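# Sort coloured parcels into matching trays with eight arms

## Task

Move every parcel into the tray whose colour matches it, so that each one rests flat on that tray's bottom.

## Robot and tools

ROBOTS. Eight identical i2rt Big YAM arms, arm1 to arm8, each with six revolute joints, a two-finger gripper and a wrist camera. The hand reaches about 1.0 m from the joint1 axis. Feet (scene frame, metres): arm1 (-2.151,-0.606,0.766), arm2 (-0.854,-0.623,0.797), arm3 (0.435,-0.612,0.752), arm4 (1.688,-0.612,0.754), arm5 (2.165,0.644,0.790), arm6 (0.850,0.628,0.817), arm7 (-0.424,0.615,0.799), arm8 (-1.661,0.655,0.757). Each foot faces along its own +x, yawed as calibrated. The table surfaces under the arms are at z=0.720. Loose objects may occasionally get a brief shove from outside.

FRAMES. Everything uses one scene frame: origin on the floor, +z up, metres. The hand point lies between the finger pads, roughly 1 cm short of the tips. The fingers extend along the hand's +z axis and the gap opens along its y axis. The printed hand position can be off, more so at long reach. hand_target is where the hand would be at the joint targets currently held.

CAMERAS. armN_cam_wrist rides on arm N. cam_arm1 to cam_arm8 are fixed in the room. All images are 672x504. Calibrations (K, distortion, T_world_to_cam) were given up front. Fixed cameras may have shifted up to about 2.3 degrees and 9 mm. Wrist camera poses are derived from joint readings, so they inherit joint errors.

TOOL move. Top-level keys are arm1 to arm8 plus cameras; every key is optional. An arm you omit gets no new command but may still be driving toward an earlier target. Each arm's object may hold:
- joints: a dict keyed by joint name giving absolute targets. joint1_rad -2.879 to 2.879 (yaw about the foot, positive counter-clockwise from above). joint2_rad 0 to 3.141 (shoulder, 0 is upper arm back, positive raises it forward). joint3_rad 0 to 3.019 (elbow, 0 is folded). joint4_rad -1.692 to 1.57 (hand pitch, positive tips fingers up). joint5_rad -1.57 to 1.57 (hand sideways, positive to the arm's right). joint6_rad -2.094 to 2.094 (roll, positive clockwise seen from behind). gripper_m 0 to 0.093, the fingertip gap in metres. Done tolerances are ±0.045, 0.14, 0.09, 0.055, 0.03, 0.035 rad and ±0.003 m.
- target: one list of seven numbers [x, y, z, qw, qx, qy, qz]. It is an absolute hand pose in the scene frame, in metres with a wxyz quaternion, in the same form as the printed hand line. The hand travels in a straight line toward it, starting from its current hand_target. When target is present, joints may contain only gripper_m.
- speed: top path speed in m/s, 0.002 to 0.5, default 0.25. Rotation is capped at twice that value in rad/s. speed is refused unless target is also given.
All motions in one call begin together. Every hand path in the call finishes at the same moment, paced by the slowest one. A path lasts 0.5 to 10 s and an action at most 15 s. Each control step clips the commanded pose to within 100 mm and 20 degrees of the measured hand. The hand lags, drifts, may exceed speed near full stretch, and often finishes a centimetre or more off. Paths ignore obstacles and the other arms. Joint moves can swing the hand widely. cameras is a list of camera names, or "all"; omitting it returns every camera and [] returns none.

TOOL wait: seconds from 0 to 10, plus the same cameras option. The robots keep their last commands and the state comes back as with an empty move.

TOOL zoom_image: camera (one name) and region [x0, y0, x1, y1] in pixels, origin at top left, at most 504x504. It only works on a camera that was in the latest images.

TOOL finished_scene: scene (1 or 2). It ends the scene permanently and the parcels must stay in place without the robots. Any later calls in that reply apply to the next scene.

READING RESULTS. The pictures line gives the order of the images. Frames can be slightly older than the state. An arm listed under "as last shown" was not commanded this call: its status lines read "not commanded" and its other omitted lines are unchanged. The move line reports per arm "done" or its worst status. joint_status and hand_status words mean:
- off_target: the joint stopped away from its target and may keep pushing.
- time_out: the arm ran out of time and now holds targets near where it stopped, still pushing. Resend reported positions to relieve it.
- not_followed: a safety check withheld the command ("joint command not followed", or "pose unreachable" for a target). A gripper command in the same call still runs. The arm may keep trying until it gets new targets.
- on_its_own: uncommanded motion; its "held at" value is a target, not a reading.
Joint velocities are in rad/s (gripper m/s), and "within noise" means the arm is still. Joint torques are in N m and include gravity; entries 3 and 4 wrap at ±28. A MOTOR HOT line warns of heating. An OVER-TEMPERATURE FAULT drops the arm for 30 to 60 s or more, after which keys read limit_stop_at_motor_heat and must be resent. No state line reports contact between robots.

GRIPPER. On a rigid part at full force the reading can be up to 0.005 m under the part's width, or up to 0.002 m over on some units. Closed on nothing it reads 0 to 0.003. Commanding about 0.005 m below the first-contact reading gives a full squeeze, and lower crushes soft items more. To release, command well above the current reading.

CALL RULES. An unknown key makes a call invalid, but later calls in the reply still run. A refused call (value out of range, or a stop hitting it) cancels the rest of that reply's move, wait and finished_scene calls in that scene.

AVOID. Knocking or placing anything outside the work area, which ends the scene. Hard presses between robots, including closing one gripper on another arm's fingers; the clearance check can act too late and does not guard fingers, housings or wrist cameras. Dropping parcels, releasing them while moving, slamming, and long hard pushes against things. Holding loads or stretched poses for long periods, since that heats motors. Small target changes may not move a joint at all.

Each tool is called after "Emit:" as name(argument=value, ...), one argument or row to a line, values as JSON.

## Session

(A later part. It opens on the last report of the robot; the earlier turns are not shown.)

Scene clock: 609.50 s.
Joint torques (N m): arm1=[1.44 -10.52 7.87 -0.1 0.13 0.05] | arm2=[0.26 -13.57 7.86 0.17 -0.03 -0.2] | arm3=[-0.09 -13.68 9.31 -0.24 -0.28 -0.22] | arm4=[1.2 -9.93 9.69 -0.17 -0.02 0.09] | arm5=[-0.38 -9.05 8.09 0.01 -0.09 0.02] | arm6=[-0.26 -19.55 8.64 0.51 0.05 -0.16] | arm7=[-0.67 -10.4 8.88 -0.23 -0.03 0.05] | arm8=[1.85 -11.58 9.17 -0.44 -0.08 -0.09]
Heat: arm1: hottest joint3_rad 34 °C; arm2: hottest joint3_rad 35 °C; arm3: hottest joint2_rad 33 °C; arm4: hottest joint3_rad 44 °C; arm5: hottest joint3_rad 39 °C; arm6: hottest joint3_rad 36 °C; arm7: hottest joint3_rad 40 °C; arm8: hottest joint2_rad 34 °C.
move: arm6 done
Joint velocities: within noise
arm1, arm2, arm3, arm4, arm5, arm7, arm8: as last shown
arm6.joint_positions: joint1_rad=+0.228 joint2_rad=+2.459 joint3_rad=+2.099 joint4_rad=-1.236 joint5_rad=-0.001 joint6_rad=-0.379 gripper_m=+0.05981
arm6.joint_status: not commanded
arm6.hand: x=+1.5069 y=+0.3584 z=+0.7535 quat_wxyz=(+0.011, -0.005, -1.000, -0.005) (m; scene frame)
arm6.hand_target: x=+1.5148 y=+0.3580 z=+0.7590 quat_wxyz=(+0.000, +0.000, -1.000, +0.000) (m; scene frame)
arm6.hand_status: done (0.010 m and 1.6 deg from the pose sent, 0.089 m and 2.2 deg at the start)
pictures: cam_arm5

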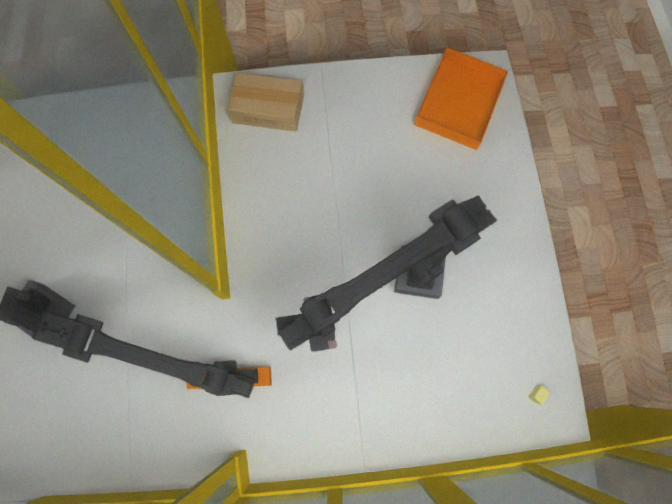

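Emit:
move(
  arm6={"target":[1.513,0.358,0.7535,0,0,1,0],"speed":0.1},
  cameras=[],
)

Emit:
move(
  arm6={"joints":{"gripper_m":0.09}},
  cameras=[],
)

Emit:
move(
  arm6={"target":[1.513,0.358,0.87,0,0,1,0]},
  cameras=[],
)

Emit:
move(
  arm6={"target":[1.235,0.465,1.0,0,0,1,0],"speed":0.35},
  cameras=[],
)

Emit:
move(
  arm5={"target":[1.5,0.358,0.885,0,1,0,0],"speed":0.35},
  cameras=["arm5_cam_wrist"],
)

Scene clock: 619.73 s.
Joint torques (N m): arm1=[1.44 -10.34 7.9 -0.16 0.15 0.06] | arm2=[0.26 -13.57 7.86 0.18 -0.03 -0.2] | arm3=[-0.09 -13.74 9.33 -0.21 -0.28 -0.22] | arm4=[1.2 -9.93 9.69 -0.17 -0.02 0.08] | arm5=[-1.08 -9.11 7.97 0.02 -0.12 0.08] | arm6=[-0.44 -19.55 7.84 0.59 0.05 -0.16] | arm7=[-0.62 -10.29 8.88 -0.21 -0.03 0.05] | arm8=[2.02 -11.63 9.21 -0.49 -0.1 -0.07]
Heat: arm1: hottest joint3_rad 34 °C; arm2: hottest joint3_rad 35 °C; arm3: hottest joint2_rad 33 °C; arm4: hottest joint3_rad 44 °C; arm5: hottest joint3_rad 39 °C; arm6: hottest joint2_rad 37 °C; arm7: hottest joint3_rad 40 °C; arm8: hottest joint2_rad 34 °C.
move: arm6 done
Joint velocities: within noise
arm1.joint_positions: joint1_rad=-0.007 joint2_rad=+1.448 joint3_rad=+1.361 joint4_rad=-1.467 joint5_rad=+0.006 joint6_rad=+0.242 gripper_m=+0.08990
arm1.joint_status: not commanded
arm1.hand: x=-1.7644 y=-0.7834 z=+1.0045 quat_wxyz=(-0.011, -0.330, -0.944, +0.008) (m; scene frame)
arm1.hand_target: x=-1.7681 y=-0.7788 z=+0.9998 quat_wxyz=(+0.001, -0.330, -0.944, +0.008) (m; scene frame)
arm1.hand_status: not commanded
arm2, arm3, arm4, arm5, arm8: as last shown
arm6.joint_positions: joint1_rad=+0.228 joint2_rad=+2.459 joint3_rad=+2.096 joint4_rad=-1.223 joint5_rad=-0.001 joint6_rad=-0.379 gripper_m=+0.05981
arm6.joint_status: not commanded
arm6.hand: x=+1.5086 y=+0.3577 z=+0.7522 quat_wxyz=(+0.007, -0.005, -1.000, -0.003) (m; scene frame)
arm6.hand_target: x=+1.5129 y=+0.3580 z=+0.7535 quat_wxyz=(+0.000, +0.000, -1.000, +0.000) (m; scene frame)
arm6.hand_status: done (0.005 m and 1.1 deg from the pose sent, 0.006 m and 1.6 deg at the start)
arm7.joint_positions: joint1_rad=+0.804 joint2_rad=+1.459 joint3_rad=+1.288 joint4_rad=-1.382 joint5_rad=+0.000 joint6_rad=+0.100 gripper_m=+0.08996
arm7.joint_status: not commanded
arm7.hand: x=-0.0013 y=+0.6838 z=+1.0027 quat_wxyz=(-0.009, +0.032, -0.999, -0.003) (m; scene frame)
arm7.hand_target: x=-0.0073 y=+0.6811 z=+0.9988 quat_wxyz=(+0.002, +0.034, -0.999, -0.001) (m; scene frame)
arm7.hand_status: not commanded
pictures: none
No camera images: "cameras" was empty.

Scene clock: 620.37 s.
Joint torques (N m): arm1=[1.79 -10.23 7.92 -0.2 0.14 0.06] | arm2=[0.26 -13.57 7.86 0.17 -0.03 -0.2] | arm3=[-0.09 -13.63 9.33 -0.23 -0.28 -0.22] | arm4=[1.2 -9.93 9.68 -0.18 -0.02 0.08] | arm5=[-0.38 -8.47 8.01 -0.01 -0.08 0.03] | arm6=[-0.32 -19.49 7.82 0.58 0.05 -0.16] | arm7=[-0.62 -10.46 8.88 -0.25 -0.02 0.05] | arm8=[1.96 -11.81 9.22 -0.57 -0.09 -0.06]
Heat: arm1: hottest joint3_rad 34 °C; arm2: hottest joint3_rad 35 °C; arm3: hottest joint2_rad 33 °C; arm4: hottest joint3_rad 44 °C; arm5: hottest joint3_rad 39 °C; arm6: hottest joint2_rad 37 °C; arm7: hottest joint3_rad 40 °C; arm8: hottest joint2_rad 34 °C.
move: arm6 done
Joint velocities: within noise
arm1, arm2, arm3, arm4, arm7, arm8: as last shown
arm5.joint_positions: joint1_rad=+0.716 joint2_rad=+1.315 joint3_rad=+1.283 joint4_rad=-1.490 joint5_rad=+0.000 joint6_rad=+0.390 gripper_m=+0.09398
arm5.joint_status: not commanded
arm5.hand: x=+1.8173 y=+0.4736 z=+1.0443 quat_wxyz=(+0.007, +0.999, +0.032, -0.020) (m; scene frame)
arm5.hand_target: x=+1.8180 y=+0.4721 z=+1.0564 quat_wxyz=(+0.012, +0.999, +0.030, -0.030) (m; scene frame)
arm5.hand_status: not commanded
arm6.joint_positions: joint1_rad=+0.228 joint2_rad=+2.459 joint3_rad=+2.096 joint4_rad=-1.223 joint5_rad=-0.001 joint6_rad=-0.379 gripper_m=+0.08978
arm6.joint_status: all done
arm6.hand: x=+1.5086 y=+0.3577 z=+0.7522 quat_wxyz=(+0.007, -0.005, -1.000, -0.003) (m; scene frame)
arm6.hand_target: x=+1.5129 y=+0.3580 z=+0.7535 quat_wxyz=(+0.000, +0.000, -1.000, +0.000) (m; scene frame)
arm6.hand_status: not commanded
pictures: none
No camera images: "cameras" was empty.

Scene clock: 621.77 s.
Joint torques (N m): arm1=[1.67 -10.17 7.94 -0.16 0.13 0.05] | arm2=[0.26 -13.57 7.84 0.17 -0.03 -0.2] | arm3=[-0.15 -13.63 9.33 -0.27 -0.28 -0.22] | arm4=[1.26 -9.93 9.69 -0.17 -0.02 0.08] | arm5=[-0.09 -9.23 7.8 -0.09 -0.08 0.04] | arm6=[-0.38 -19.84 12.46 -0.25 0.05 -0.16] | arm7=[-0.62 -10.52 8.94 -0.27 -0.04 0.03] | arm8=[2.08 -11.87 9.17 -0.5 -0.11 -0.06]
Heat: arm1: hottest joint3_rad 34 °C; arm2: hottest joint3_rad 35 °C; arm3: hottest joint2_rad 33 °C; arm4: hottest joint3_rad 44 °C; arm5: hottest joint3_rad 39 °C; arm6: hottest joint2_rad 37 °C; arm7: hottest joint3_rad 40 °C; arm8: hottest joint2_rad 34 °C.
move: arm6 off_target
Joint velocities: within noise
arm1, arm2, arm3, arm4, arm5, arm7, arm8: as last shown
arm6.joint_positions: joint1_rad=+0.228 joint2_rad=+2.360 joint3_rad=+2.155 joint4_rad=-1.419 joint5_rad=-0.001 joint6_rad=-0.380 gripper_m=+0.08987
arm6.joint_status: not commanded
arm6.hand: x=+1.4971 y=+0.3625 z=+0.8430 quat_wxyz=(+0.025, -0.005, -1.000, -0.011) (m; scene frame)
arm6.hand_target: x=+1.5118 y=+0.3584 z=+0.8703 quat_wxyz=(+0.000, +0.000, -1.000, +0.000) (m; scene frame)
arm6.hand_status: off_target (0.032 m and 3.1 deg from the pose sent, 0.118 m and 1.1 deg at the start; pose on its path clipped on 4 of 42 steps)
pictures: none
No camera images: "cameras" was empty.

Scene clock: 623.60 s.
Joint torques (N m): arm1=[1.73 -10.46 7.84 -0.14 0.13 0.06] | arm2=[0.26 -13.57 7.86 0.17 -0.03 -0.2] | arm3=[-0.09 -13.57 9.32 -0.24 -0.28 -0.23] | arm4=[1.26 -9.93 9.69 -0.18 -0.02 0.08] | arm5=[-0.79 -8.76 7.82 0.02 -0.08 0.03] | arm6=[-1.38 -9.82 8.32 -0.16 0.05 -0.18] | arm7=[-0.5 -10.17 8.88 -0.27 -0.04 0.05] | arm8=[1.9 -11.75 9.17 -0.44 -0.11 -0.06]
Heat: arm1: hottest joint3_rad 34 °C; arm2: hottest joint3_rad 35 °C; arm3: hottest joint2_rad 33 °C; arm4: hottest joint3_rad 44 °C; arm5: hottest joint3_rad 39 °C; arm6: hottest joint2_rad 37 °C; arm7: hottest joint3_rad 40 °C; arm8: hottest joint2_rad 34 °C.
move: arm6 done
Joint velocities: within noise
arm1, arm2, arm3, arm4, arm5, arm7, arm8: as last shown
arm6.joint_positions: joint1_rad=+0.228 joint2_rad=+1.468 joint3_rad=+1.226 joint4_rad=-1.335 joint5_rad=-0.001 joint6_rad=-0.391 gripper_m=+0.08987
arm6.joint_status: not commanded
arm6.hand: x=+1.2388 y=+0.4685 z=+0.9938 quat_wxyz=(+0.003, +0.001, -1.000, -0.002) (m; scene frame)
arm6.hand_target: x=+1.2350 y=+0.4651 z=+0.9999 quat_wxyz=(+0.000, +0.000, -1.000, +0.000) (m; scene frame)
arm6.hand_status: done (0.008 m and 0.4 deg from the pose sent, 0.322 m and 3.1 deg at the start)
pictures: none
No camera images: "cameras" was empty.

Scene clock: 625.97 s.
Joint torques (N m): arm1=[1.67 -10.46 7.91 -0.1 0.14 0.07] | arm2=[0.26 -13.57 7.86 0.18 -0.03 -0.2] | arm3=[0.03 -13.68 9.35 -0.24 -0.29 -0.21] | arm4=[1.26 -9.93 9.69 -0.17 -0.02 0.09] | arm5=[-0.73 -21.07 10.13 -0.24 -0.15 0.07] | arm6=[-1.44 -9.76 8.32 -0.18 0.05 -0.18] | arm7=[-0.67 -10.46 8.88 -0.25 -0.04 0.05] | arm8=[1.96 -11.69 9.24 -0.55 -0.11 -0.07]
Heat: arm1: hottest joint3_rad 34 °C; arm2: hottest joint3_rad 35 °C; arm3: hottest joint2_rad 33 °C; arm4: hottest joint3_rad 44 °C; arm5: hottest joint3_rad 39 °C; arm6: hottest joint2_rad 37 °C; arm7: hottest joint3_rad 40 °C; arm8: hottest joint2_rad 34 °C.
move: arm5 off_target
Joint velocities: within noise
arm1, arm3, arm6, arm7: as last shown
arm2.joint_positions: joint1_rad=-1.346 joint2_rad=+1.458 joint3_rad=+1.288 joint4_rad=-1.387 joint5_rad=+0.000 joint6_rad=-0.422 gripper_m=+0.09292
arm2.joint_status: not commanded
arm2.hand: x=-0.6734 y=-0.2369 z=+1.0015 quat_wxyz=(-0.007, +0.702, -0.712, -0.003) (m; scene frame)
arm2.hand_target: x=-0.6750 y=-0.2399 z=+1.0000 quat_wxyz=(+0.000, +0.707, -0.707, +0.000) (m; scene frame)
arm2.hand_status: not commanded
arm4.joint_positions: joint1_rad=+1.791 joint2_rad=+1.449 joint3_rad=+1.391 joint4_rad=-1.501 joint5_rad=+0.011 joint6_rad=-0.392 gripper_m=+0.09290
arm4.joint_status: not commanded
arm4.hand: x=+1.2977 y=-0.4410 z=+1.0031 quat_wxyz=(-0.002, +1.000, -0.004, -0.009) (m; scene frame)
arm4.hand_target: x=+1.3000 y=-0.4470 z=+1.0001 quat_wxyz=(+0.000, +1.000, +0.000, +0.000) (m; scene frame)
arm4.hand_status: not commanded
arm5.joint_positions: joint1_rad=+0.673 joint2_rad=+2.354 joint3_rad=+2.298 joint4_rad=-1.543 joint5_rad=-0.002 joint6_rad=+0.395 gripper_m=+0.09398
arm5.joint_status: not commanded
arm5.hand: x=+1.5124 y=+0.3591 z=+0.8697 quat_wxyz=(-0.008, +1.000, +0.008, +0.016) (m; scene frame)
arm5.hand_target: x=+1.5009 y=+0.3584 z=+0.8851 quat_wxyz=(+0.000, +1.000, +0.000, +0.000) (m; scene frame)
arm5.hand_status: off_target (0.020 m and 2.2 deg from the pose sent, 0.373 m and 4.4 deg at the start)
arm8.joint_positions: joint1_rad=+0.398 joint2_rad=+1.445 joint3_rad=+1.377 joint4_rad=-1.492 joint5_rad=+0.000 joint6_rad=-0.203 gripper_m=+0.09292
arm8.joint_status: not commanded
arm8.hand: x=-1.7495 y=+0.2393 z=+1.0009 quat_wxyz=(-0.003, -0.709, -0.705, +0.005) (m; scene frame)
arm8.hand_target: x=-1.7480 y=+0.2430 z=+0.9999 quat_wxyz=(+0.000, -0.707, -0.707, +0.000) (m; scene frame)
arm8.hand_status: not commanded
pictures: arm5_cam_wrist
camera_calibration:
arm5_cam_wrist: T_world_to_cam=[[-0.00530813, 0.999768, 0.0208899, -0.36806], [0.80304, -0.00818693, 0.595869, -1.72216], [0.595902, 0.0199384, -0.80281, -0.0860635], [0, 0, 0, 1]] pos_world=[1.4323, 0.355591, 0.964781]

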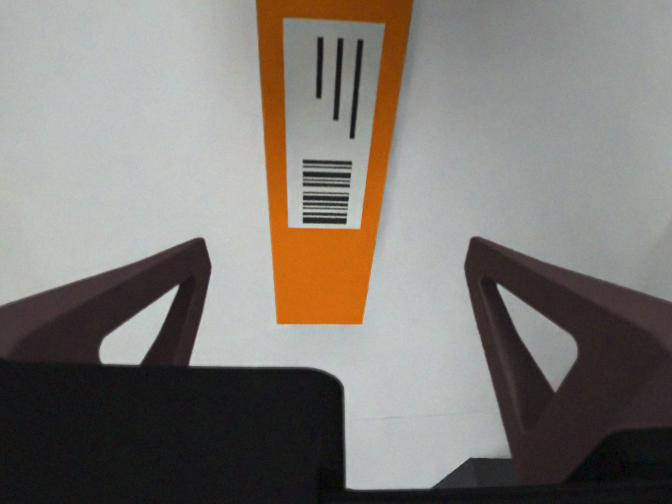

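Emit:
move(
  arm5={"target":[1.49,0.348,0.85,0,1,0,0]},
  cameras=[],
)

Emit:
move(
  arm5={"target":[1.492,0.348,0.762,0,1,0,0],"speed":0.2},
  cameras=["arm5_cam_wrist"],
)

Scene clock: 634.60 s.
Joint torques (N m): arm1=[1.96 -10.46 7.87 -0.18 0.15 0.07] | arm2=[0.26 -13.57 7.84 0.17 -0.03 -0.2] | arm3=[-0.03 -13.74 9.31 -0.23 -0.28 -0.22] | arm4=[1.26 -9.93 9.68 -0.17 -0.02 0.08] | arm5=[-0.85 -22.07 9.91 0.73 -0.2 0.05] | arm6=[-1.44 -9.82 8.31 -0.16 0.05 -0.18] | arm7=[-0.62 -10.29 8.85 -0.28 -0.04 0.04] | arm8=[2.02 -11.75 9.21 -0.58 -0.11 -0.06]
Heat: arm1: hottest joint3_rad 34 °C; arm2: hottest joint3_rad 35 °C; arm3: hottest joint2_rad 33 °C; arm4: hottest joint3_rad 44 °C; arm5: hottest joint3_rad 40 °C; arm6: hottest joint2_rad 36 °C; arm7: hottest joint3_rad 40 °C; arm8: hottest joint2_rad 34 °C.
move: arm5 off_target
Joint velocities: within noise
arm1, arm2, arm3, arm4, arm6, arm7, arm8: as last shown
arm5.joint_positions: joint1_rad=+0.673 joint2_rad=+2.432 joint3_rad=+2.327 joint4_rad=-1.529 joint5_rad=-0.003 joint6_rad=+0.403 gripper_m=+0.09398
arm5.joint_status: not commanded
arm5.hand: x=+1.5066 y=+0.3567 z=+0.8268 quat_wxyz=(-0.014, +0.999, +0.004, +0.031) (m; scene frame)
arm5.hand_target: x=+1.4915 y=+0.3486 z=+0.8504 quat_wxyz=(+0.000, +1.000, +0.000, +0.000) (m; scene frame)
arm5.hand_status: off_target (0.030 m and 3.9 deg from the pose sent, 0.032 m and 2.2 deg at the start)
pictures: none
No camera images: "cameras" was empty.

Scene clock: 635.80 s.
Joint torques (N m): arm1=[1.61 -10.4 7.87 -0.14 0.15 0.08] | arm2=[0.26 -13.51 7.84 0.17 -0.03 -0.2] | arm3=[0.03 -13.57 9.33 -0.2 -0.28 -0.21] | arm4=[1.26 -9.93 9.69 -0.18 -0.02 0.08] | arm5=[-2.37 -22.71 7.13 0.81 -0.06 0.02] | arm6=[-1.38 -9.76 8.31 -0.14 0.05 -0.17] | arm7=[-0.56 -10.4 8.87 -0.24 -0.03 0.05] | arm8=[2.02 -11.81 9.17 -0.49 -0.08 -0.08]
Heat: arm1: hottest joint3_rad 34 °C; arm2: hottest joint3_rad 35 °C; arm3: hottest joint2_rad 33 °C; arm4: hottest joint3_rad 44 °C; arm5: hottest joint3_rad 40 °C; arm6: hottest joint2_rad 36 °C; arm7: hottest joint3_rad 40 °C; arm8: hottest joint2_rad 34 °C.
move: arm5 off_target
Joint velocities: within noise
arm1, arm2, arm4, arm6, arm7, arm8: as last shown
arm3.joint_positions: joint1_rad=-1.269 joint2_rad=+1.450 joint3_rad=+1.381 joint4_rad=-1.505 joint5_rad=+0.000 joint6_rad=-0.286 gripper_m=+0.08996
arm3.joint_status: not commanded
arm3.hand: x=+0.5633 y=-0.2095 z=+0.9971 quat_wxyz=(-0.003, +0.699, -0.715, +0.001) (m; scene frame)
arm3.hand_target: x=+0.5591 y=-0.2111 z=+1.0000 quat_wxyz=(+0.000, +0.707, -0.707, +0.000) (m; scene frame)
arm3.hand_status: not commanded
arm5.joint_positions: joint1_rad=+0.673 joint2_rad=+2.485 joint3_rad=+2.233 joint4_rad=-1.343 joint5_rad=-0.005 joint6_rad=+0.405 gripper_m=+0.09398
arm5.joint_status: not commanded
arm5.hand: x=+1.4984 y=+0.3529 z=+0.7532 quat_wxyz=(-0.005, +1.000, +0.003, +0.014) (m; scene frame)
arm5.hand_target: x=+1.4922 y=+0.3481 z=+0.7622 quat_wxyz=(+0.000, +1.000, +0.000, +0.000) (m; scene frame)
arm5.hand_status: off_target (0.012 m and 1.7 deg from the pose sent, 0.067 m and 3.9 deg at the start)
pictures: arm5_cam_wrist
camera_calibration:
arm5_cam_wrist: T_world_to_cam=[[0.00470993, 0.999856, 0.0162979, -0.371164], [0.805172, -0.0134571, 0.592888, -1.64069], [0.593022, 0.0103302, -0.80512, -0.161725], [0, 0, 0, 1]] pos_world=[1.41869, 0.350702, 0.848587]

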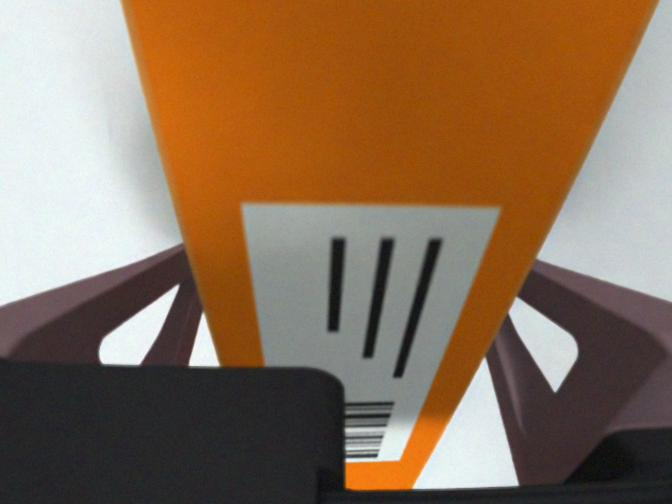

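Emit:
move(
  arm5={"joints":{"gripper_m":0.04}},
  cameras=[],
)

Emit:
move(
  arm5={"target":[1.51,0.355,0.86,0,1,0,0]},
  cameras=[],
)

Emit:
move(
  arm5={"target":[1.782,0.475,1.02,0,1,0,0],"speed":0.35},
  cameras=[],
)

Emit:
move(
  arm5={"joints":{"joint1_rad":-1.686,"joint6_rad":0.112}},
  cameras=[],
)

Emit:
move(
  arm5={"target":[2.428,1.308,0.885,0,-0.515,0.857,0],"speed":0.35},
  cameras=["cam_arm5","arm5_cam_wrist"],
)

Scene clock: 645.63 s.
Joint torques (N m): arm1=[1.38 -10.4 7.86 -0.17 0.14 0.07] | arm2=[0.26 -13.57 7.86 0.17 -0.03 -0.2] | arm3=[-0.15 -13.63 9.36 -0.24 -0.28 -0.21] | arm4=[1.26 -9.93 9.69 -0.17 -0.02 0.08] | arm5=[-1.08 -22.24 7.15 0.68 -0.02 0.06] | arm6=[-1.38 -9.82 8.32 -0.17 0.05 -0.18] | arm7=[-0.56 -10.23 8.88 -0.21 -0.03 0.05] | arm8=[1.96 -11.58 9.16 -0.57 -0.1 -0.07]
Heat: arm1: hottest joint3_rad 34 °C; arm2: hottest joint3_rad 35 °C; arm3: hottest joint2_rad 33 °C; arm4: hottest joint3_rad 44 °C; arm5: hottest joint3_rad 39 °C; arm6: hottest joint2_rad 36 °C; arm7: hottest joint3_rad 40 °C; arm8: hottest joint2_rad 34 °C.
move: arm5 off_target
Joint velocities: within noise
arm1, arm2, arm3, arm4, arm6, arm7, arm8: as last shown
arm5.joint_positions: joint1_rad=+0.673 joint2_rad=+2.485 joint3_rad=+2.233 joint4_rad=-1.342 joint5_rad=-0.006 joint6_rad=+0.406 gripper_m=+0.05875
arm5.joint_status: gripper_m off_target (ended at +0.05878, target +0.04000)
arm5.hand: x=+1.4985 y=+0.3525 z=+0.7532 quat_wxyz=(-0.005, +1.000, +0.003, +0.014) (m; scene frame)
arm5.hand_target: x=+1.4922 y=+0.3479 z=+0.7622 quat_wxyz=(+0.000, +1.000, +0.000, +0.000) (m; scene frame)
arm5.hand_status: not commanded
pictures: none
No camera images: "cameras" was empty.

Scene clock: 646.93 s.
Joint torques (N m): arm1=[1.73 -10.29 7.82 -0.09 0.14 0.08] | arm2=[0.26 -13.57 7.84 0.17 -0.03 -0.2] | arm3=[-0.09 -13.57 9.32 -0.24 -0.28 -0.22] | arm4=[1.26 -9.93 9.69 -0.17 -0.02 0.08] | arm5=[-0.56 -22.24 8.08 -0.17 -0.03 0.06] | arm6=[-1.38 -9.76 8.34 -0.18 0.05 -0.17] | arm7=[-0.67 -10.34 8.88 -0.21 -0.05 0.04] | arm8=[2.02 -11.63 9.21 -0.53 -0.11 -0.05]
Heat: arm1: hottest joint3_rad 34 °C; arm2: hottest joint3_rad 35 °C; arm3: hottest joint2_rad 33 °C; arm4: hottest joint3_rad 44 °C; arm5: hottest joint3_rad 39 °C; arm6: hottest joint2_rad 36 °C; arm7: hottest joint3_rad 40 °C; arm8: hottest joint2_rad 34 °C.
move: arm5 off_target
Joint velocities: within noise
arm1.joint_positions: joint1_rad=-0.007 joint2_rad=+1.448 joint3_rad=+1.361 joint4_rad=-1.467 joint5_rad=+0.006 joint6_rad=+0.242 gripper_m=+0.08990
arm1.joint_status: not commanded
arm1.hand: x=-1.7644 y=-0.7834 z=+1.0045 quat_wxyz=(-0.011, -0.330, -0.944, +0.008) (m; scene frame)
arm1.hand_target: x=-1.7681 y=-0.7788 z=+0.9998 quat_wxyz=(+0.001, -0.330, -0.944, +0.008) (m; scene frame)
arm1.hand_status: not commanded
arm2, arm3, arm4, arm6, arm8: as last shown
arm5.joint_positions: joint1_rad=+0.673 joint2_rad=+2.343 joint3_rad=+2.217 joint4_rad=-1.458 joint5_rad=-0.006 joint6_rad=+0.406 gripper_m=+0.05875
arm5.joint_status: not commanded
arm5.hand: x=+1.5139 y=+0.3588 z=+0.8463 quat_wxyz=(-0.003, +1.000, +0.003, +0.010) (m; scene frame)
arm5.hand_target: x=+1.5103 y=+0.3550 z=+0.8600 quat_wxyz=(+0.000, +1.000, +0.000, +0.000) (m; scene frame)
arm5.hand_status: off_target (0.015 m and 1.2 deg from the pose sent, 0.108 m and 1.7 deg at the start)
arm7.joint_positions: joint1_rad=+0.804 joint2_rad=+1.459 joint3_rad=+1.288 joint4_rad=-1.382 joint5_rad=+0.000 joint6_rad=+0.100 gripper_m=+0.08996
arm7.joint_status: not commanded
arm7.hand: x=-0.0013 y=+0.6838 z=+1.0027 quat_wxyz=(-0.009, +0.032, -0.999, -0.003) (m; scene frame)
arm7.hand_target: x=-0.0073 y=+0.6811 z=+0.9988 quat_wxyz=(+0.002, +0.034, -0.999, -0.001) (m; scene frame)
arm7.hand_status: not commanded
pictures: none
No camera images: "cameras" was empty.

Scene clock: 648.83 s.
Joint torques (N m): arm1=[1.96 -10.17 7.86 -0.1 0.13 0.07] | arm2=[0.26 -13.57 7.84 0.17 -0.03 -0.2] | arm3=[-0.15 -13.68 9.36 -0.23 -0.28 -0.22] | arm4=[1.26 -9.93 9.69 -0.17 -0.02 0.08] | arm5=[-1.14 -10.34 7.04 -0.09 -0.01 0.03] | arm6=[-1.49 -9.76 8.32 -0.16 0.05 -0.18] | arm7=[-0.56 -10.29 8.87 -0.23 -0.03 0.04] | arm8=[2.02 -11.63 9.21 -0.54 -0.1 -0.05]
Heat: arm1: hottest joint3_rad 34 °C; arm2: hottest joint3_rad 35 °C; arm3: hottest joint2_rad 33 °C; arm4: hottest joint3_rad 44 °C; arm5: hottest joint3_rad 39 °C; arm6: hottest joint2_rad 36 °C; arm7: hottest joint3_rad 40 °C; arm8: hottest joint2_rad 34 °C.
move: arm5 done
Joint velocities: within noise
arm1, arm2, arm3, arm4, arm6, arm7, arm8: as last shown
arm5.joint_positions: joint1_rad=+0.673 joint2_rad=+1.435 joint3_rad=+1.324 joint4_rad=-1.458 joint5_rad=-0.006 joint6_rad=+0.406 gripper_m=+0.05875
arm5.joint_status: not commanded
arm5.hand: x=+1.7811 y=+0.4748 z=+1.0148 quat_wxyz=(+0.000, +1.000, +0.003, +0.002) (m; scene frame)
arm5.hand_target: x=+1.7821 y=+0.4750 z=+1.0200 quat_wxyz=(+0.000, +1.000, +0.000, +0.000) (m; scene frame)
arm5.hand_status: done (0.005 m and 0.4 deg from the pose sent, 0.340 m and 1.2 deg at the start)
pictures: none
No camera images: "cameras" was empty.

Scene clock: 651.03 s.
Joint torques (N m): arm1=[1.73 -10.52 7.88 -0.06 0.15 0.06] | arm2=[0.26 -13.57 7.84 0.17 -0.03 -0.2] | arm3=[-0.03 -13.68 9.36 -0.23 -0.29 -0.22] | arm4=[1.26 -9.93 9.69 -0.17 -0.02 0.08] | arm5=[-0.97 -10.75 7.21 -0.14 -0.15 -0.15] | arm6=[-1.44 -9.82 8.32 -0.17 0.05 -0.18] | arm7=[-0.56 -10.4 8.92 -0.28 -0.04 0.06] | arm8=[1.96 -11.69 9.16 -0.54 -0.1 -0.05]
Heat: arm1: hottest joint3_rad 34 °C; arm2: hottest joint3_rad 35 °C; arm3: hottest joint2_rad 33 °C; arm4: hottest joint3_rad 44 °C; arm5: hottest joint3_rad 38 °C; arm6: hottest joint2_rad 36 °C; arm7: hottest joint3_rad 40 °C; arm8: hottest joint2_rad 34 °C.
move: arm5 done
Joint velocities: within noise
arm1, arm2, arm3, arm4, arm6, arm7, arm8: as last shown
arm5.joint_positions: joint1_rad=-1.686 joint2_rad=+1.448 joint3_rad=+1.324 joint4_rad=-1.458 joint5_rad=-0.003 joint6_rad=+0.121 gripper_m=+0.05869
arm5.joint_status: all done
arm5.hand: x=+2.3178 y=+1.0326 z=+1.0150 quat_wxyz=(+0.002, +0.511, -0.859, +0.000) (m; scene frame)
arm5.hand_target: x=+2.3169 y=+1.0306 z=+1.0254 quat_wxyz=(-0.004, +0.515, -0.857, -0.005) (m; scene frame)
arm5.hand_status: not commanded
pictures: none
No camera images: "cameras" was empty.

Scene clock: 653.23 s.
Joint torques (N m): arm1=[1.61 -10.29 7.83 -0.12 0.12 0.07] | arm2=[0.32 -13.57 7.86 0.17 -0.03 -0.2] | arm3=[-0.03 -13.63 9.33 -0.24 -0.27 -0.22] | arm4=[1.26 -9.93 9.68 -0.17 -0.02 0.08] | arm5=[-1.14 -20.89 10.19 -0.28 -0.05 -0.13] | arm6=[-1.49 -9.76 8.31 -0.16 0.05 -0.17] | arm7=[-0.62 -10.46 8.88 -0.23 -0.04 0.05] | arm8=[1.96 -11.87 9.2 -0.5 -0.07 -0.08]
Heat: arm1: hottest joint3_rad 34 °C; arm2: hottest joint3_rad 35 °C; arm3: hottest joint2_rad 33 °C; arm4: hottest joint3_rad 44 °C; arm5: hottest joint3_rad 39 °C; arm6: hottest joint2_rad 35 °C; arm7: hottest joint3_rad 40 °C; arm8: hottest joint2_rad 34 °C.
move: arm5 off_target
Joint velocities: within noise
arm1, arm2, arm3, arm4, arm7, arm8: as last shown
arm5.joint_positions: joint1_rad=-1.686 joint2_rad=+2.339 joint3_rad=+2.234 joint4_rad=-1.514 joint5_rad=-0.003 joint6_rad=+0.121 gripper_m=+0.05869
arm5.joint_status: not commanded
arm5.hand: x=+2.4222 y=+1.2962 z=+0.8650 quat_wxyz=(+0.017, +0.511, -0.859, +0.012) (m; scene frame)
arm5.hand_target: x=+2.4277 y=+1.3071 z=+0.8853 quat_wxyz=(-0.001, +0.515, -0.857, +0.000) (m; scene frame)
arm5.hand_status: off_target (0.024 m and 2.5 deg from the pose sent, 0.324 m and 0.6 deg at the start)
arm6.joint_positions: joint1_rad=+0.228 joint2_rad=+1.468 joint3_rad=+1.226 joint4_rad=-1.335 joint5_rad=-0.001 joint6_rad=-0.391 gripper_m=+0.08987
arm6.joint_status: not commanded
arm6.hand: x=+1.2388 y=+0.4685 z=+0.9938 quat_wxyz=(+0.003, +0.001, -1.000, -0.002) (m; scene frame)
arm6.hand_target: x=+1.2350 y=+0.4651 z=+0.9999 quat_wxyz=(+0.000, +0.000, -1.000, +0.000) (m; scene frame)
arm6.hand_status: not commanded
pictures: arm5_cam_wrist, cam_arm5
camera_calibration:
arm5_cam_wrist: T_world_to_cam=[[0.873487, -0.486758, 0.00930804, -1.49174], [-0.392671, -0.693087, 0.604517, 1.33427], [-0.287802, -0.531692, -0.796538, 2.19937], [0, 0, 0, 1]] pos_world=[2.45993, 1.36803, 0.959179]

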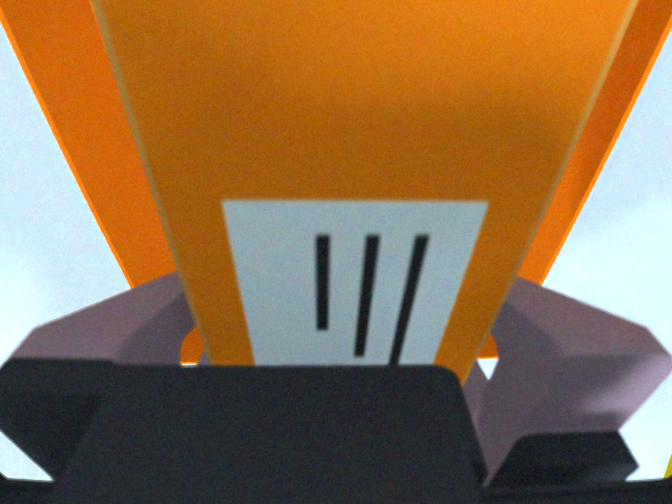

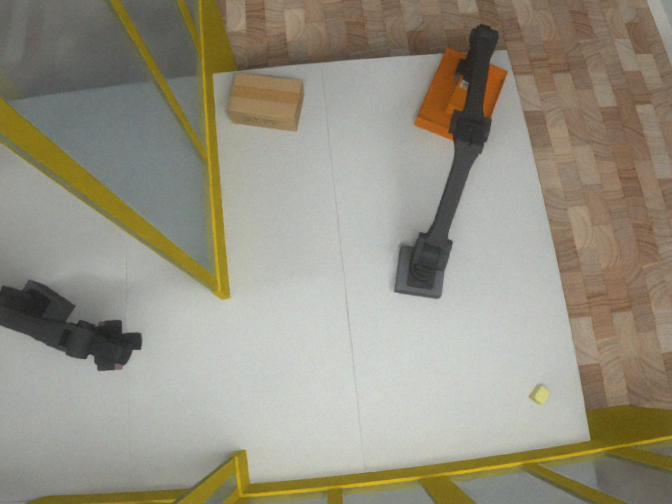

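Emit:
move(
  arm5={"target":[2.428,1.308,0.80,0,-0.515,0.857,0],"speed":0.2},
  cameras=["cam_arm5","arm5_cam_wrist"],
)

Emit:
zoom_image(
  camera="cam_arm5",
  region=[380, 0, 540, 160],
)

Scene clock: 659.47 s.
Joint torques (N m): arm1=[1.55 -9.82 7.87 -0.1 0.13 0.03] | arm2=[0.32 -13.51 7.86 0.17 -0.03 -0.2] | arm3=[-0.03 -13.68 9.32 -0.28 -0.27 -0.22] | arm4=[1.2 -9.93 9.69 -0.17 -0.02 0.08] | arm5=[-0.97 -22.3 7.09 0.57 -0.06 -0.14] | arm6=[-1.44 -9.82 8.31 -0.17 0.05 -0.18] | arm7=[-0.62 -10.4 8.9 -0.25 -0.03 0.04] | arm8=[2.14 -11.63 9.2 -0.55 -0.1 -0.06]
Heat: arm1: hottest joint3_rad 34 °C; arm2: hottest joint3_rad 35 °C; arm3: hottest joint2_rad 33 °C; arm4: hottest joint3_rad 44 °C; arm5: hottest joint3_rad 38 °C; arm6: hottest joint2_rad 35 °C; arm7: hottest joint3_rad 40 °C; arm8: hottest joint2_rad 34 °C.
move: arm5 off_target
Joint velocities: within noise
arm1, arm3, arm6, arm7: as last shown
arm2.joint_positions: joint1_rad=-1.346 joint2_rad=+1.458 joint3_rad=+1.288 joint4_rad=-1.387 joint5_rad=+0.000 joint6_rad=-0.422 gripper_m=+0.09292
arm2.joint_status: not commanded
arm2.hand: x=-0.6734 y=-0.2369 z=+1.0015 quat_wxyz=(-0.007, +0.702, -0.712, -0.003) (m; scene frame)
arm2.hand_target: x=-0.6750 y=-0.2399 z=+1.0000 quat_wxyz=(+0.000, +0.707, -0.707, +0.000) (m; scene frame)
arm2.hand_status: not commanded
arm4.joint_positions: joint1_rad=+1.791 joint2_rad=+1.449 joint3_rad=+1.391 joint4_rad=-1.501 joint5_rad=+0.011 joint6_rad=-0.392 gripper_m=+0.09290
arm4.joint_status: not commanded
arm4.hand: x=+1.2977 y=-0.4410 z=+1.0031 quat_wxyz=(-0.002, +1.000, -0.004, -0.009) (m; scene frame)
arm4.hand_target: x=+1.3000 y=-0.4470 z=+1.0001 quat_wxyz=(+0.000, +1.000, +0.000, +0.000) (m; scene frame)
arm4.hand_status: not commanded
arm5.joint_positions: joint1_rad=-1.686 joint2_rad=+2.405 joint3_rad=+2.138 joint4_rad=-1.352 joint5_rad=-0.003 joint6_rad=+0.121 gripper_m=+0.05869
arm5.joint_status: not commanded
arm5.hand: x=+2.4235 y=+1.2992 z=+0.7833 quat_wxyz=(+0.017, +0.511, -0.859, +0.012) (m; scene frame)
arm5.hand_target: x=+2.4279 y=+1.3077 z=+0.8002 quat_wxyz=(+0.000, +0.515, -0.857, +0.000) (m; scene frame)
arm5.hand_status: off_target (0.019 m and 2.5 deg from the pose sent, 0.066 m and 2.5 deg at the start)
arm8.joint_positions: joint1_rad=+0.398 joint2_rad=+1.445 joint3_rad=+1.377 joint4_rad=-1.492 joint5_rad=+0.000 joint6_rad=-0.203 gripper_m=+0.09292
arm8.joint_status: not commanded
arm8.hand: x=-1.7495 y=+0.2393 z=+1.0009 quat_wxyz=(-0.003, -0.709, -0.705, +0.005) (m; scene frame)
arm8.hand_target: x=-1.7480 y=+0.2430 z=+0.9999 quat_wxyz=(+0.000, -0.707, -0.707, +0.000) (m; scene frame)
arm8.hand_status: not commanded
pictures: arm5_cam_wrist, cam_arm5
camera_calibration:
arm5_cam_wrist: T_world_to_cam=[[0.873692, -0.486391, 0.00926147, -1.49163], [-0.392356, -0.693269, 0.604512, 1.38573], [-0.287609, -0.531791, -0.796542, 2.13593], [0, 0, 0, 1]] pos_world=[2.46123, 1.37103, 0.877479]

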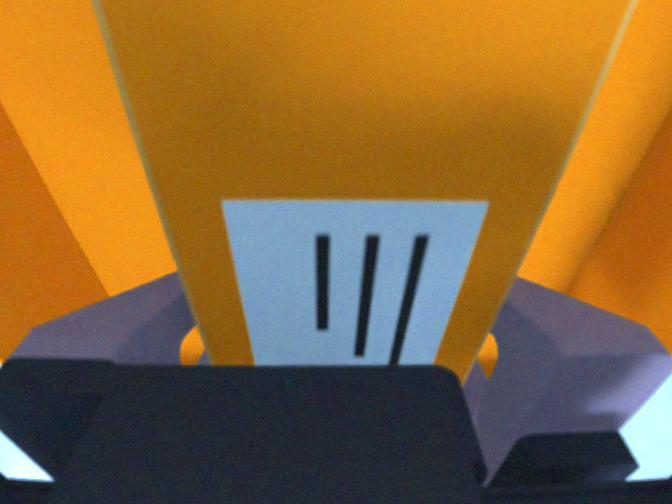

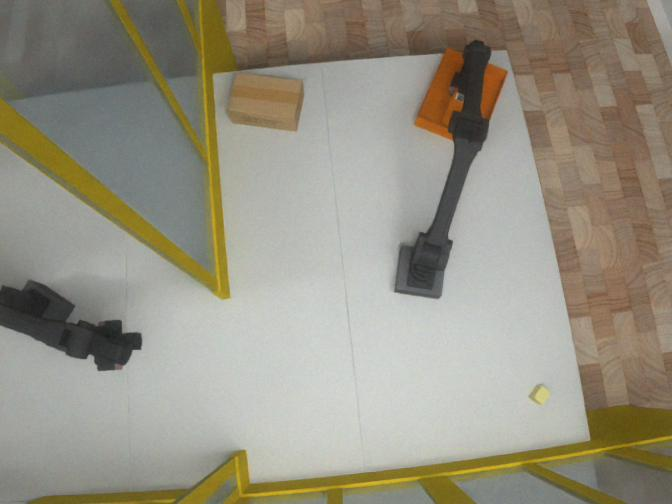

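Scaled by 3.150.

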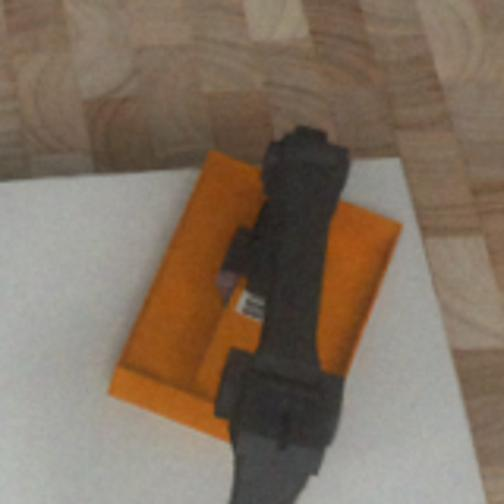

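Emit:
move(
  arm5={"target":[2.433,1.318,0.81,0,-0.515,0.857,0],"speed":0.2},
  cameras=["cam_arm5"],
)

Emit:
zoom_image(
  camera="cam_arm5",
  region=[380, 0, 540, 160],
)

Scene clock: 667.77 s.
Joint torques (N m): arm1=[1.85 -10.29 7.82 -0.08 0.15 0.05] | arm2=[0.26 -13.57 7.86 0.18 -0.03 -0.2] | arm3=[-0.03 -13.57 9.37 -0.25 -0.27 -0.21] | arm4=[1.26 -9.93 9.68 -0.17 -0.02 0.08] | arm5=[-1.08 -20.13 9.98 -0.14 -0.06 -0.16] | arm6=[-1.44 -9.82 8.28 -0.17 0.05 -0.18] | arm7=[-0.79 -10.23 8.85 -0.28 -0.03 0.05] | arm8=[1.96 -11.63 9.16 -0.55 -0.09 -0.07]
Heat: arm1: hottest joint3_rad 34 °C; arm2: hottest joint3_rad 35 °C; arm3: hottest joint2_rad 32 °C; arm4: hottest joint3_rad 44 °C; arm5: hottest joint3_rad 38 °C; arm6: hottest joint2_rad 35 °C; arm7: hottest joint3_rad 40 °C; arm8: hottest joint2_rad 34 °C.
move: arm5 off_target
Joint velocities: within noise
arm1, arm2, arm3, arm4, arm6, arm7, arm8: as last shown
arm5.joint_positions: joint1_rad=-1.686 joint2_rad=+2.413 joint3_rad=+2.182 joint4_rad=-1.383 joint5_rad=-0.003 joint6_rad=+0.120 gripper_m=+0.05869
arm5.joint_status: not commanded
arm5.hand: x=+2.4259 y=+1.3053 z=+0.7944 quat_wxyz=(+0.015, +0.512, -0.859, +0.010) (m; scene frame)
arm5.hand_target: x=+2.4327 y=+1.3172 z=+0.8103 quat_wxyz=(+0.000, +0.515, -0.857, +0.000) (m; scene frame)
arm5.hand_status: off_target (0.021 m and 2.1 deg from the pose sent, 0.034 m and 2.5 deg at the start)
pictures: cam_arm5

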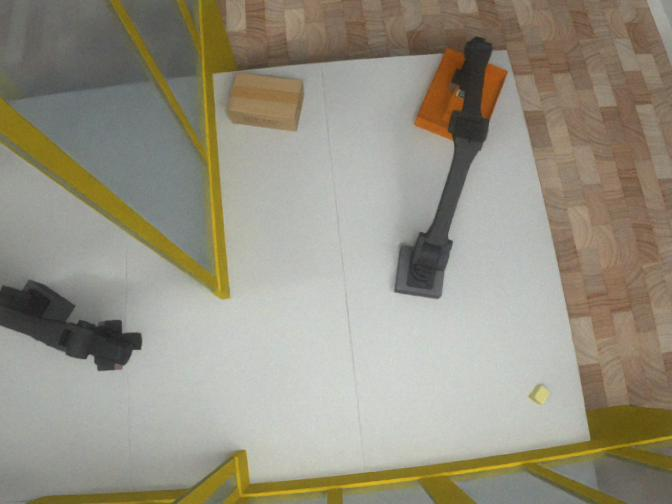

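Scaled by 3.150.

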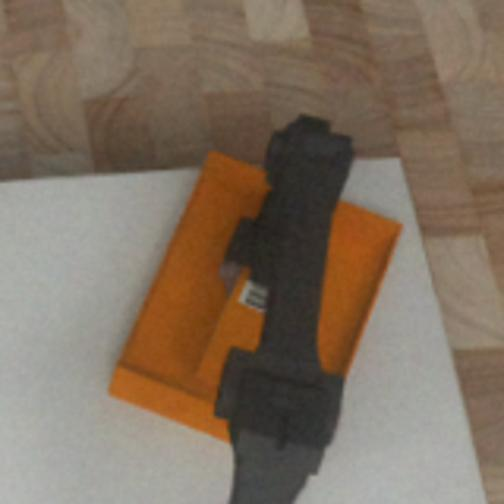

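Emit:
move(
  arm5={"target":[2.431,1.315,0.766,0,-0.515,0.857,0],"speed":0.12},
  cameras=["cam_arm5","arm5_cam_wrist"],
)

Emit:
zoom_image(
  camera="cam_arm5",
  region=[380, 0, 540, 160],
)

Scene clock: 673.43 s.
Joint torques (N m): arm1=[1.79 -10.29 7.84 -0.12 0.16 0.06] | arm2=[0.26 -13.57 7.86 0.17 -0.03 -0.2] | arm3=[-0.15 -13.63 9.36 -0.24 -0.28 -0.22] | arm4=[1.26 -9.93 9.68 -0.18 -0.02 0.08] | arm5=[-1.03 -21.6 6.89 0.75 -0.05 -0.14] | arm6=[-1.44 -9.82 8.31 -0.18 0.05 -0.17] | arm7=[-0.5 -10.46 8.84 -0.24 -0.03 0.04] | arm8=[1.96 -11.87 9.13 -0.54 -0.09 -0.07]
Heat: arm1: hottest joint3_rad 34 °C; arm2: hottest joint3_rad 35 °C; arm3: hottest joint2_rad 32 °C; arm4: hottest joint3_rad 44 °C; arm5: hottest joint3_rad 38 °C; arm6: hottest joint2_rad 35 °C; arm7: hottest joint3_rad 40 °C; arm8: hottest joint2_rad 34 °C.
move: arm5 done
Joint velocities: within noise
arm1, arm2, arm4, arm6, arm7, arm8: as last shown
arm3.joint_positions: joint1_rad=-1.269 joint2_rad=+1.450 joint3_rad=+1.381 joint4_rad=-1.505 joint5_rad=+0.000 joint6_rad=-0.286 gripper_m=+0.08996
arm3.joint_status: not commanded
arm3.hand: x=+0.5633 y=-0.2095 z=+0.9971 quat_wxyz=(-0.003, +0.699, -0.715, +0.001) (m; scene frame)
arm3.hand_target: x=+0.5591 y=-0.2111 z=+1.0000 quat_wxyz=(+0.000, +0.707, -0.707, +0.000) (m; scene frame)
arm3.hand_status: not commanded
arm5.joint_positions: joint1_rad=-1.686 joint2_rad=+2.451 joint3_rad=+2.159 joint4_rad=-1.312 joint5_rad=-0.003 joint6_rad=+0.120 gripper_m=+0.05869
arm5.joint_status: not commanded
arm5.hand: x=+2.4274 y=+1.3090 z=+0.7592 quat_wxyz=(+0.011, +0.512, -0.859, +0.007) (m; scene frame)
arm5.hand_target: x=+2.4309 y=+1.3148 z=+0.7660 quat_wxyz=(+0.000, +0.515, -0.857, +0.000) (m; scene frame)
arm5.hand_status: done (0.010 m and 1.5 deg from the pose sent, 0.030 m and 2.1 deg at the start)
pictures: arm5_cam_wrist, cam_arm5
camera_calibration:
arm5_cam_wrist: T_world_to_cam=[[0.874181, -0.485547, 0.00714547, -1.49069], [-0.39509, -0.702614, 0.591809, 1.43706], [-0.28233, -0.520171, -0.806047, 2.10225], [0, 0, 0, 1]] pos_world=[2.46443, 1.37943, 0.854695]

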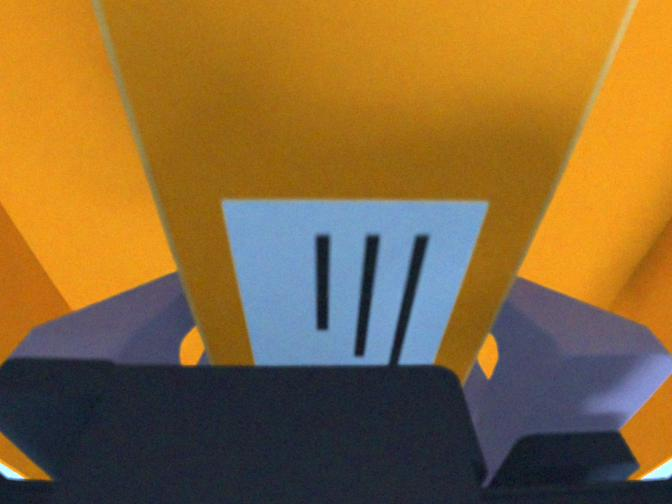

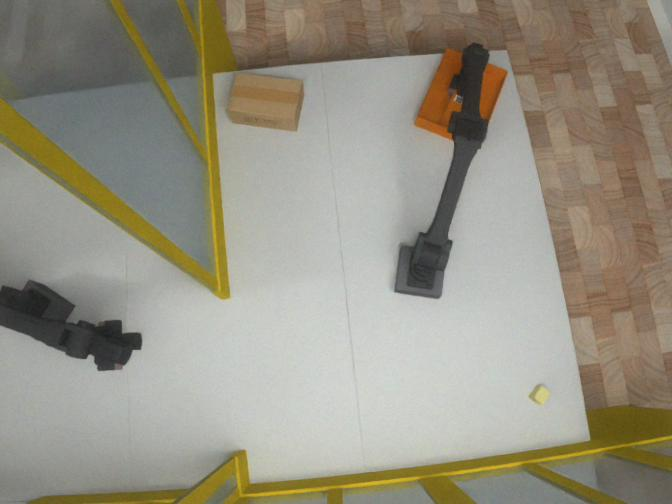

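Scaled by 3.150.

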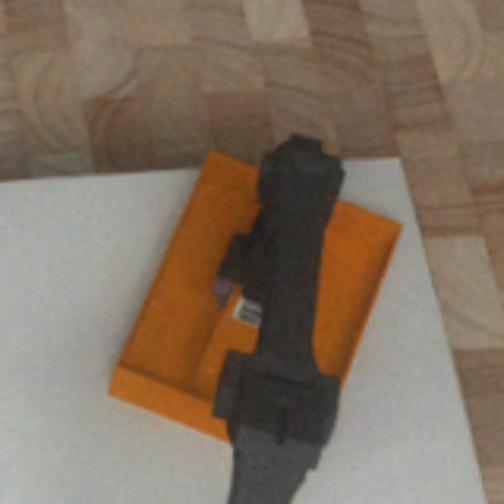

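Emit:
move(
  arm5={"target":[2.430,1.313,0.760,0,-0.515,0.857,0],"speed":0.1},
  cameras=[],
)

Emit:
move(
  arm5={"joints":{"gripper_m":0.09}},
  cameras=[],
)

Emit:
move(
  arm5={"target":[2.430,1.313,0.89,0,-0.515,0.857,0]},
  cameras=[],
)

Emit:
move(
  arm5={"target":[2.318,1.031,1.02,0,-0.515,0.857,0],"speed":0.35},
  cameras=["cam_arm5"],
)

Emit:
zoom_image(
  camera="cam_arm5",
  region=[380, 0, 540, 160],
)

Scene clock: 683.17 s.
Joint torques (N m): arm1=[1.73 -10.52 7.84 -0.17 0.12 0.1] | arm2=[0.26 -13.57 7.84 0.17 -0.03 -0.2] | arm3=[-0.09 -13.63 9.37 -0.21 -0.28 -0.2] | arm4=[1.26 -9.93 9.68 -0.17 -0.02 0.09] | arm5=[-0.91 -21.77 6.49 0.88 -0.06 -0.14] | arm6=[-1.38 -9.76 8.32 -0.17 0.05 -0.18] | arm7=[-0.44 -10.46 8.84 -0.25 -0.03 0.04] | arm8=[2.02 -11.63 9.17 -0.54 -0.1 -0.06]
Heat: arm1: hottest joint3_rad 34 °C; arm2: hottest joint3_rad 35 °C; arm3: hottest joint2_rad 32 °C; arm4: hottest joint3_rad 44 °C; arm5: hottest joint3_rad 38 °C; arm6: hottest joint2_rad 35 °C; arm7: hottest joint3_rad 40 °C; arm8: hottest joint2_rad 34 °C.
move: arm5 done
Joint velocities: within noise
arm1, arm2, arm3, arm4, arm6, arm7, arm8: as last shown
arm5.joint_positions: joint1_rad=-1.686 joint2_rad=+2.451 joint3_rad=+2.148 joint4_rad=-1.297 joint5_rad=-0.003 joint6_rad=+0.120 gripper_m=+0.05869
arm5.joint_status: not commanded
arm5.hand: x=+2.4273 y=+1.3087 z=+0.7551 quat_wxyz=(+0.009, +0.512, -0.859, +0.006) (m; scene frame)
arm5.hand_target: x=+2.4300 y=+1.3129 z=+0.7599 quat_wxyz=(+0.000, +0.515, -0.857, +0.000) (m; scene frame)
arm5.hand_status: done (0.007 m and 1.3 deg from the pose sent, 0.005 m and 1.5 deg at the start)
pictures: none
No camera images: "cameras" was empty.

Scene clock: 683.80 s.
Joint torques (N m): arm1=[1.85 -10.17 7.83 -0.09 0.14 0.06] | arm2=[0.26 -13.57 7.84 0.17 -0.03 -0.2] | arm3=[-0.09 -13.74 9.36 -0.24 -0.28 -0.22] | arm4=[1.2 -9.93 9.69 -0.18 -0.02 0.08] | arm5=[-0.91 -22.07 6.65 0.69 -0.06 -0.14] | arm6=[-1.44 -9.76 8.32 -0.17 0.06 -0.18] | arm7=[-0.67 -10.46 8.85 -0.2 -0.04 0.05] | arm8=[1.96 -11.58 9.14 -0.51 -0.09 -0.08]
Heat: arm1: hottest joint3_rad 34 °C; arm2: hottest joint3_rad 35 °C; arm3: hottest joint2_rad 32 °C; arm4: hottest joint3_rad 44 °C; arm5: hottest joint3_rad 38 °C; arm6: hottest joint2_rad 35 °C; arm7: hottest joint3_rad 40 °C; arm8: hottest joint2_rad 34 °C.
move: arm5 done
Joint velocities: within noise
arm1.joint_positions: joint1_rad=-0.007 joint2_rad=+1.448 joint3_rad=+1.361 joint4_rad=-1.467 joint5_rad=+0.006 joint6_rad=+0.242 gripper_m=+0.08990
arm1.joint_status: not commanded
arm1.hand: x=-1.7644 y=-0.7834 z=+1.0045 quat_wxyz=(-0.011, -0.330, -0.944, +0.008) (m; scene frame)
arm1.hand_target: x=-1.7681 y=-0.7788 z=+0.9998 quat_wxyz=(+0.001, -0.330, -0.944, +0.008) (m; scene frame)
arm1.hand_status: not commanded
arm2, arm3, arm4, arm6, arm8: as last shown
arm5.joint_positions: joint1_rad=-1.686 joint2_rad=+2.451 joint3_rad=+2.144 joint4_rad=-1.295 joint5_rad=-0.002 joint6_rad=+0.119 gripper_m=+0.08979
arm5.joint_status: all done
arm5.hand: x=+2.4271 y=+1.3079 z=+0.7537 quat_wxyz=(+0.010, +0.512, -0.859, +0.007) (m; scene frame)
arm5.hand_target: x=+2.4300 y=+1.3129 z=+0.7599 quat_wxyz=(+0.000, +0.515, -0.857, +0.000) (m; scene frame)
arm5.hand_status: not commanded
arm7.joint_positions: joint1_rad=+0.804 joint2_rad=+1.459 joint3_rad=+1.288 joint4_rad=-1.382 joint5_rad=+0.000 joint6_rad=+0.100 gripper_m=+0.08996
arm7.joint_status: not commanded
arm7.hand: x=-0.0013 y=+0.6838 z=+1.0027 quat_wxyz=(-0.009, +0.032, -0.999, -0.003) (m; scene frame)
arm7.hand_target: x=-0.0073 y=+0.6811 z=+0.9988 quat_wxyz=(+0.002, +0.034, -0.999, -0.001) (m; scene frame)
arm7.hand_status: not commanded
pictures: none
No camera images: "cameras" was empty.

Scene clock: 685.33 s.
Joint torques (N m): arm1=[1.55 -9.99 7.8 -0.13 0.16 0.06] | arm2=[0.26 -13.57 7.86 0.17 -0.03 -0.2] | arm3=[-0.09 -13.68 9.32 -0.24 -0.28 -0.22] | arm4=[1.2 -9.93 9.69 -0.17 -0.02 0.08] | arm5=[-1.2 -20.66 10.09 -0.16 -0.07 -0.13] | arm6=[-1.44 -9.76 8.32 -0.16 0.05 -0.18] | arm7=[-0.62 -10.29 8.92 -0.23 -0.04 0.06] | arm8=[2.2 -11.75 9.14 -0.49 -0.1 -0.07]
Heat: arm1: hottest joint3_rad 34 °C; arm2: hottest joint3_rad 35 °C; arm3: hottest joint2_rad 32 °C; arm4: hottest joint3_rad 44 °C; arm5: hottest joint3_rad 38 °C; arm6: hottest joint2_rad 35 °C; arm7: hottest joint3_rad 40 °C; arm8: hottest joint2_rad 34 °C.
move: arm5 off_target
Joint velocities: within noise
arm1, arm2, arm3, arm4, arm6, arm7, arm8: as last shown
arm5.joint_positions: joint1_rad=-1.686 joint2_rad=+2.356 joint3_rad=+2.291 joint4_rad=-1.547 joint5_rad=-0.002 joint6_rad=+0.119 gripper_m=+0.08989
arm5.joint_status: not commanded
arm5.hand: x=+2.4249 y=+1.3027 z=+0.8752 quat_wxyz=(+0.014, +0.512, -0.859, +0.010) (m; scene frame)
arm5.hand_target: x=+2.4297 y=+1.3122 z=+0.8901 quat_wxyz=(-0.001, +0.515, -0.857, +0.000) (m; scene frame)
arm5.hand_status: off_target (0.019 m and 2.0 deg from the pose sent, 0.136 m and 1.4 deg at the start; pose on its path clipped on 6 of 46 steps)
pictures: none
No camera images: "cameras" was empty.

Scene clock: 687.20 s.
Joint torques (N m): arm1=[1.79 -10.75 7.92 -0.17 0.14 0.08] | arm2=[0.26 -13.57 7.86 0.17 -0.03 -0.2] | arm3=[-0.09 -13.68 9.35 -0.21 -0.3 -0.22] | arm4=[1.26 -9.93 9.68 -0.17 -0.02 0.09] | arm5=[-1.32 -9.52 7.13 -0.09 -0.1 -0.18] | arm6=[-1.38 -9.76 8.32 -0.14 0.05 -0.18] | arm7=[-0.67 -10.34 8.81 -0.27 -0.04 0.05] | arm8=[2.14 -11.69 9.2 -0.53 -0.09 -0.06]
Heat: arm1: hottest joint3_rad 34 °C; arm2: hottest joint3_rad 35 °C; arm3: hottest joint2_rad 32 °C; arm4: hottest joint3_rad 44 °C; arm5: hottest joint3_rad 38 °C; arm6: hottest joint2_rad 35 °C; arm7: hottest joint3_rad 40 °C; arm8: hottest joint2_rad 34 °C.
move: arm5 done
Joint velocities: within noise
arm1, arm2, arm3, arm4, arm6, arm7, arm8: as last shown
arm5.joint_positions: joint1_rad=-1.686 joint2_rad=+1.445 joint3_rad=+1.323 joint4_rad=-1.457 joint5_rad=-0.002 joint6_rad=+0.119 gripper_m=+0.08989
arm5.joint_status: not commanded
arm5.hand: x=+2.3179 y=+1.0323 z=+1.0158 quat_wxyz=(+0.001, +0.512, -0.859, +0.000) (m; scene frame)
arm5.hand_target: x=+2.3180 y=+1.0309 z=+1.0199 quat_wxyz=(+0.000, +0.515, -0.857, +0.000) (m; scene frame)
arm5.hand_status: done (0.004 m and 0.4 deg from the pose sent, 0.326 m and 2.0 deg at the start)
pictures: cam_arm5

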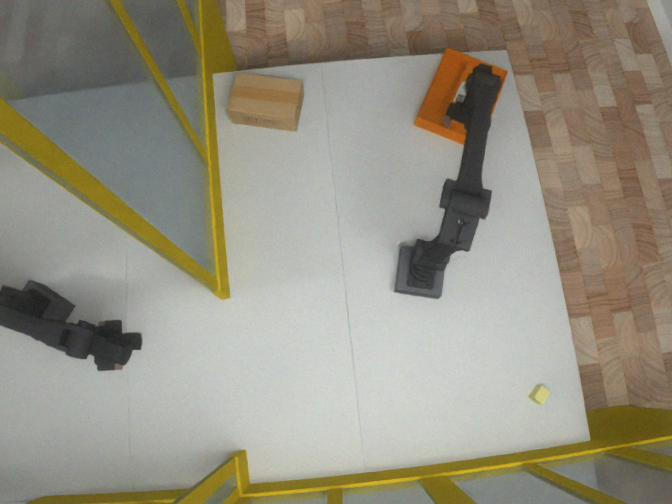

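Scaled by 3.150.

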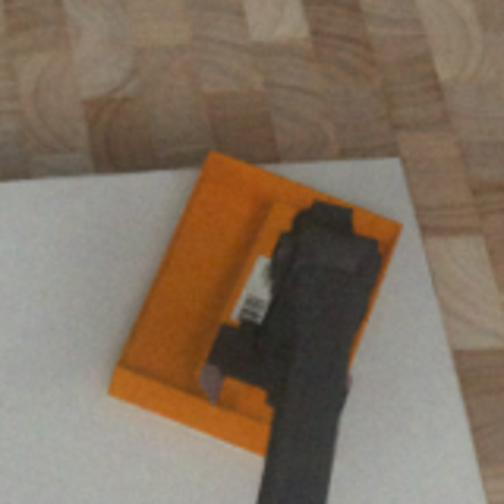

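Emit:
finished_scene(
  scene=1,
)

The scene is finished: the task was done.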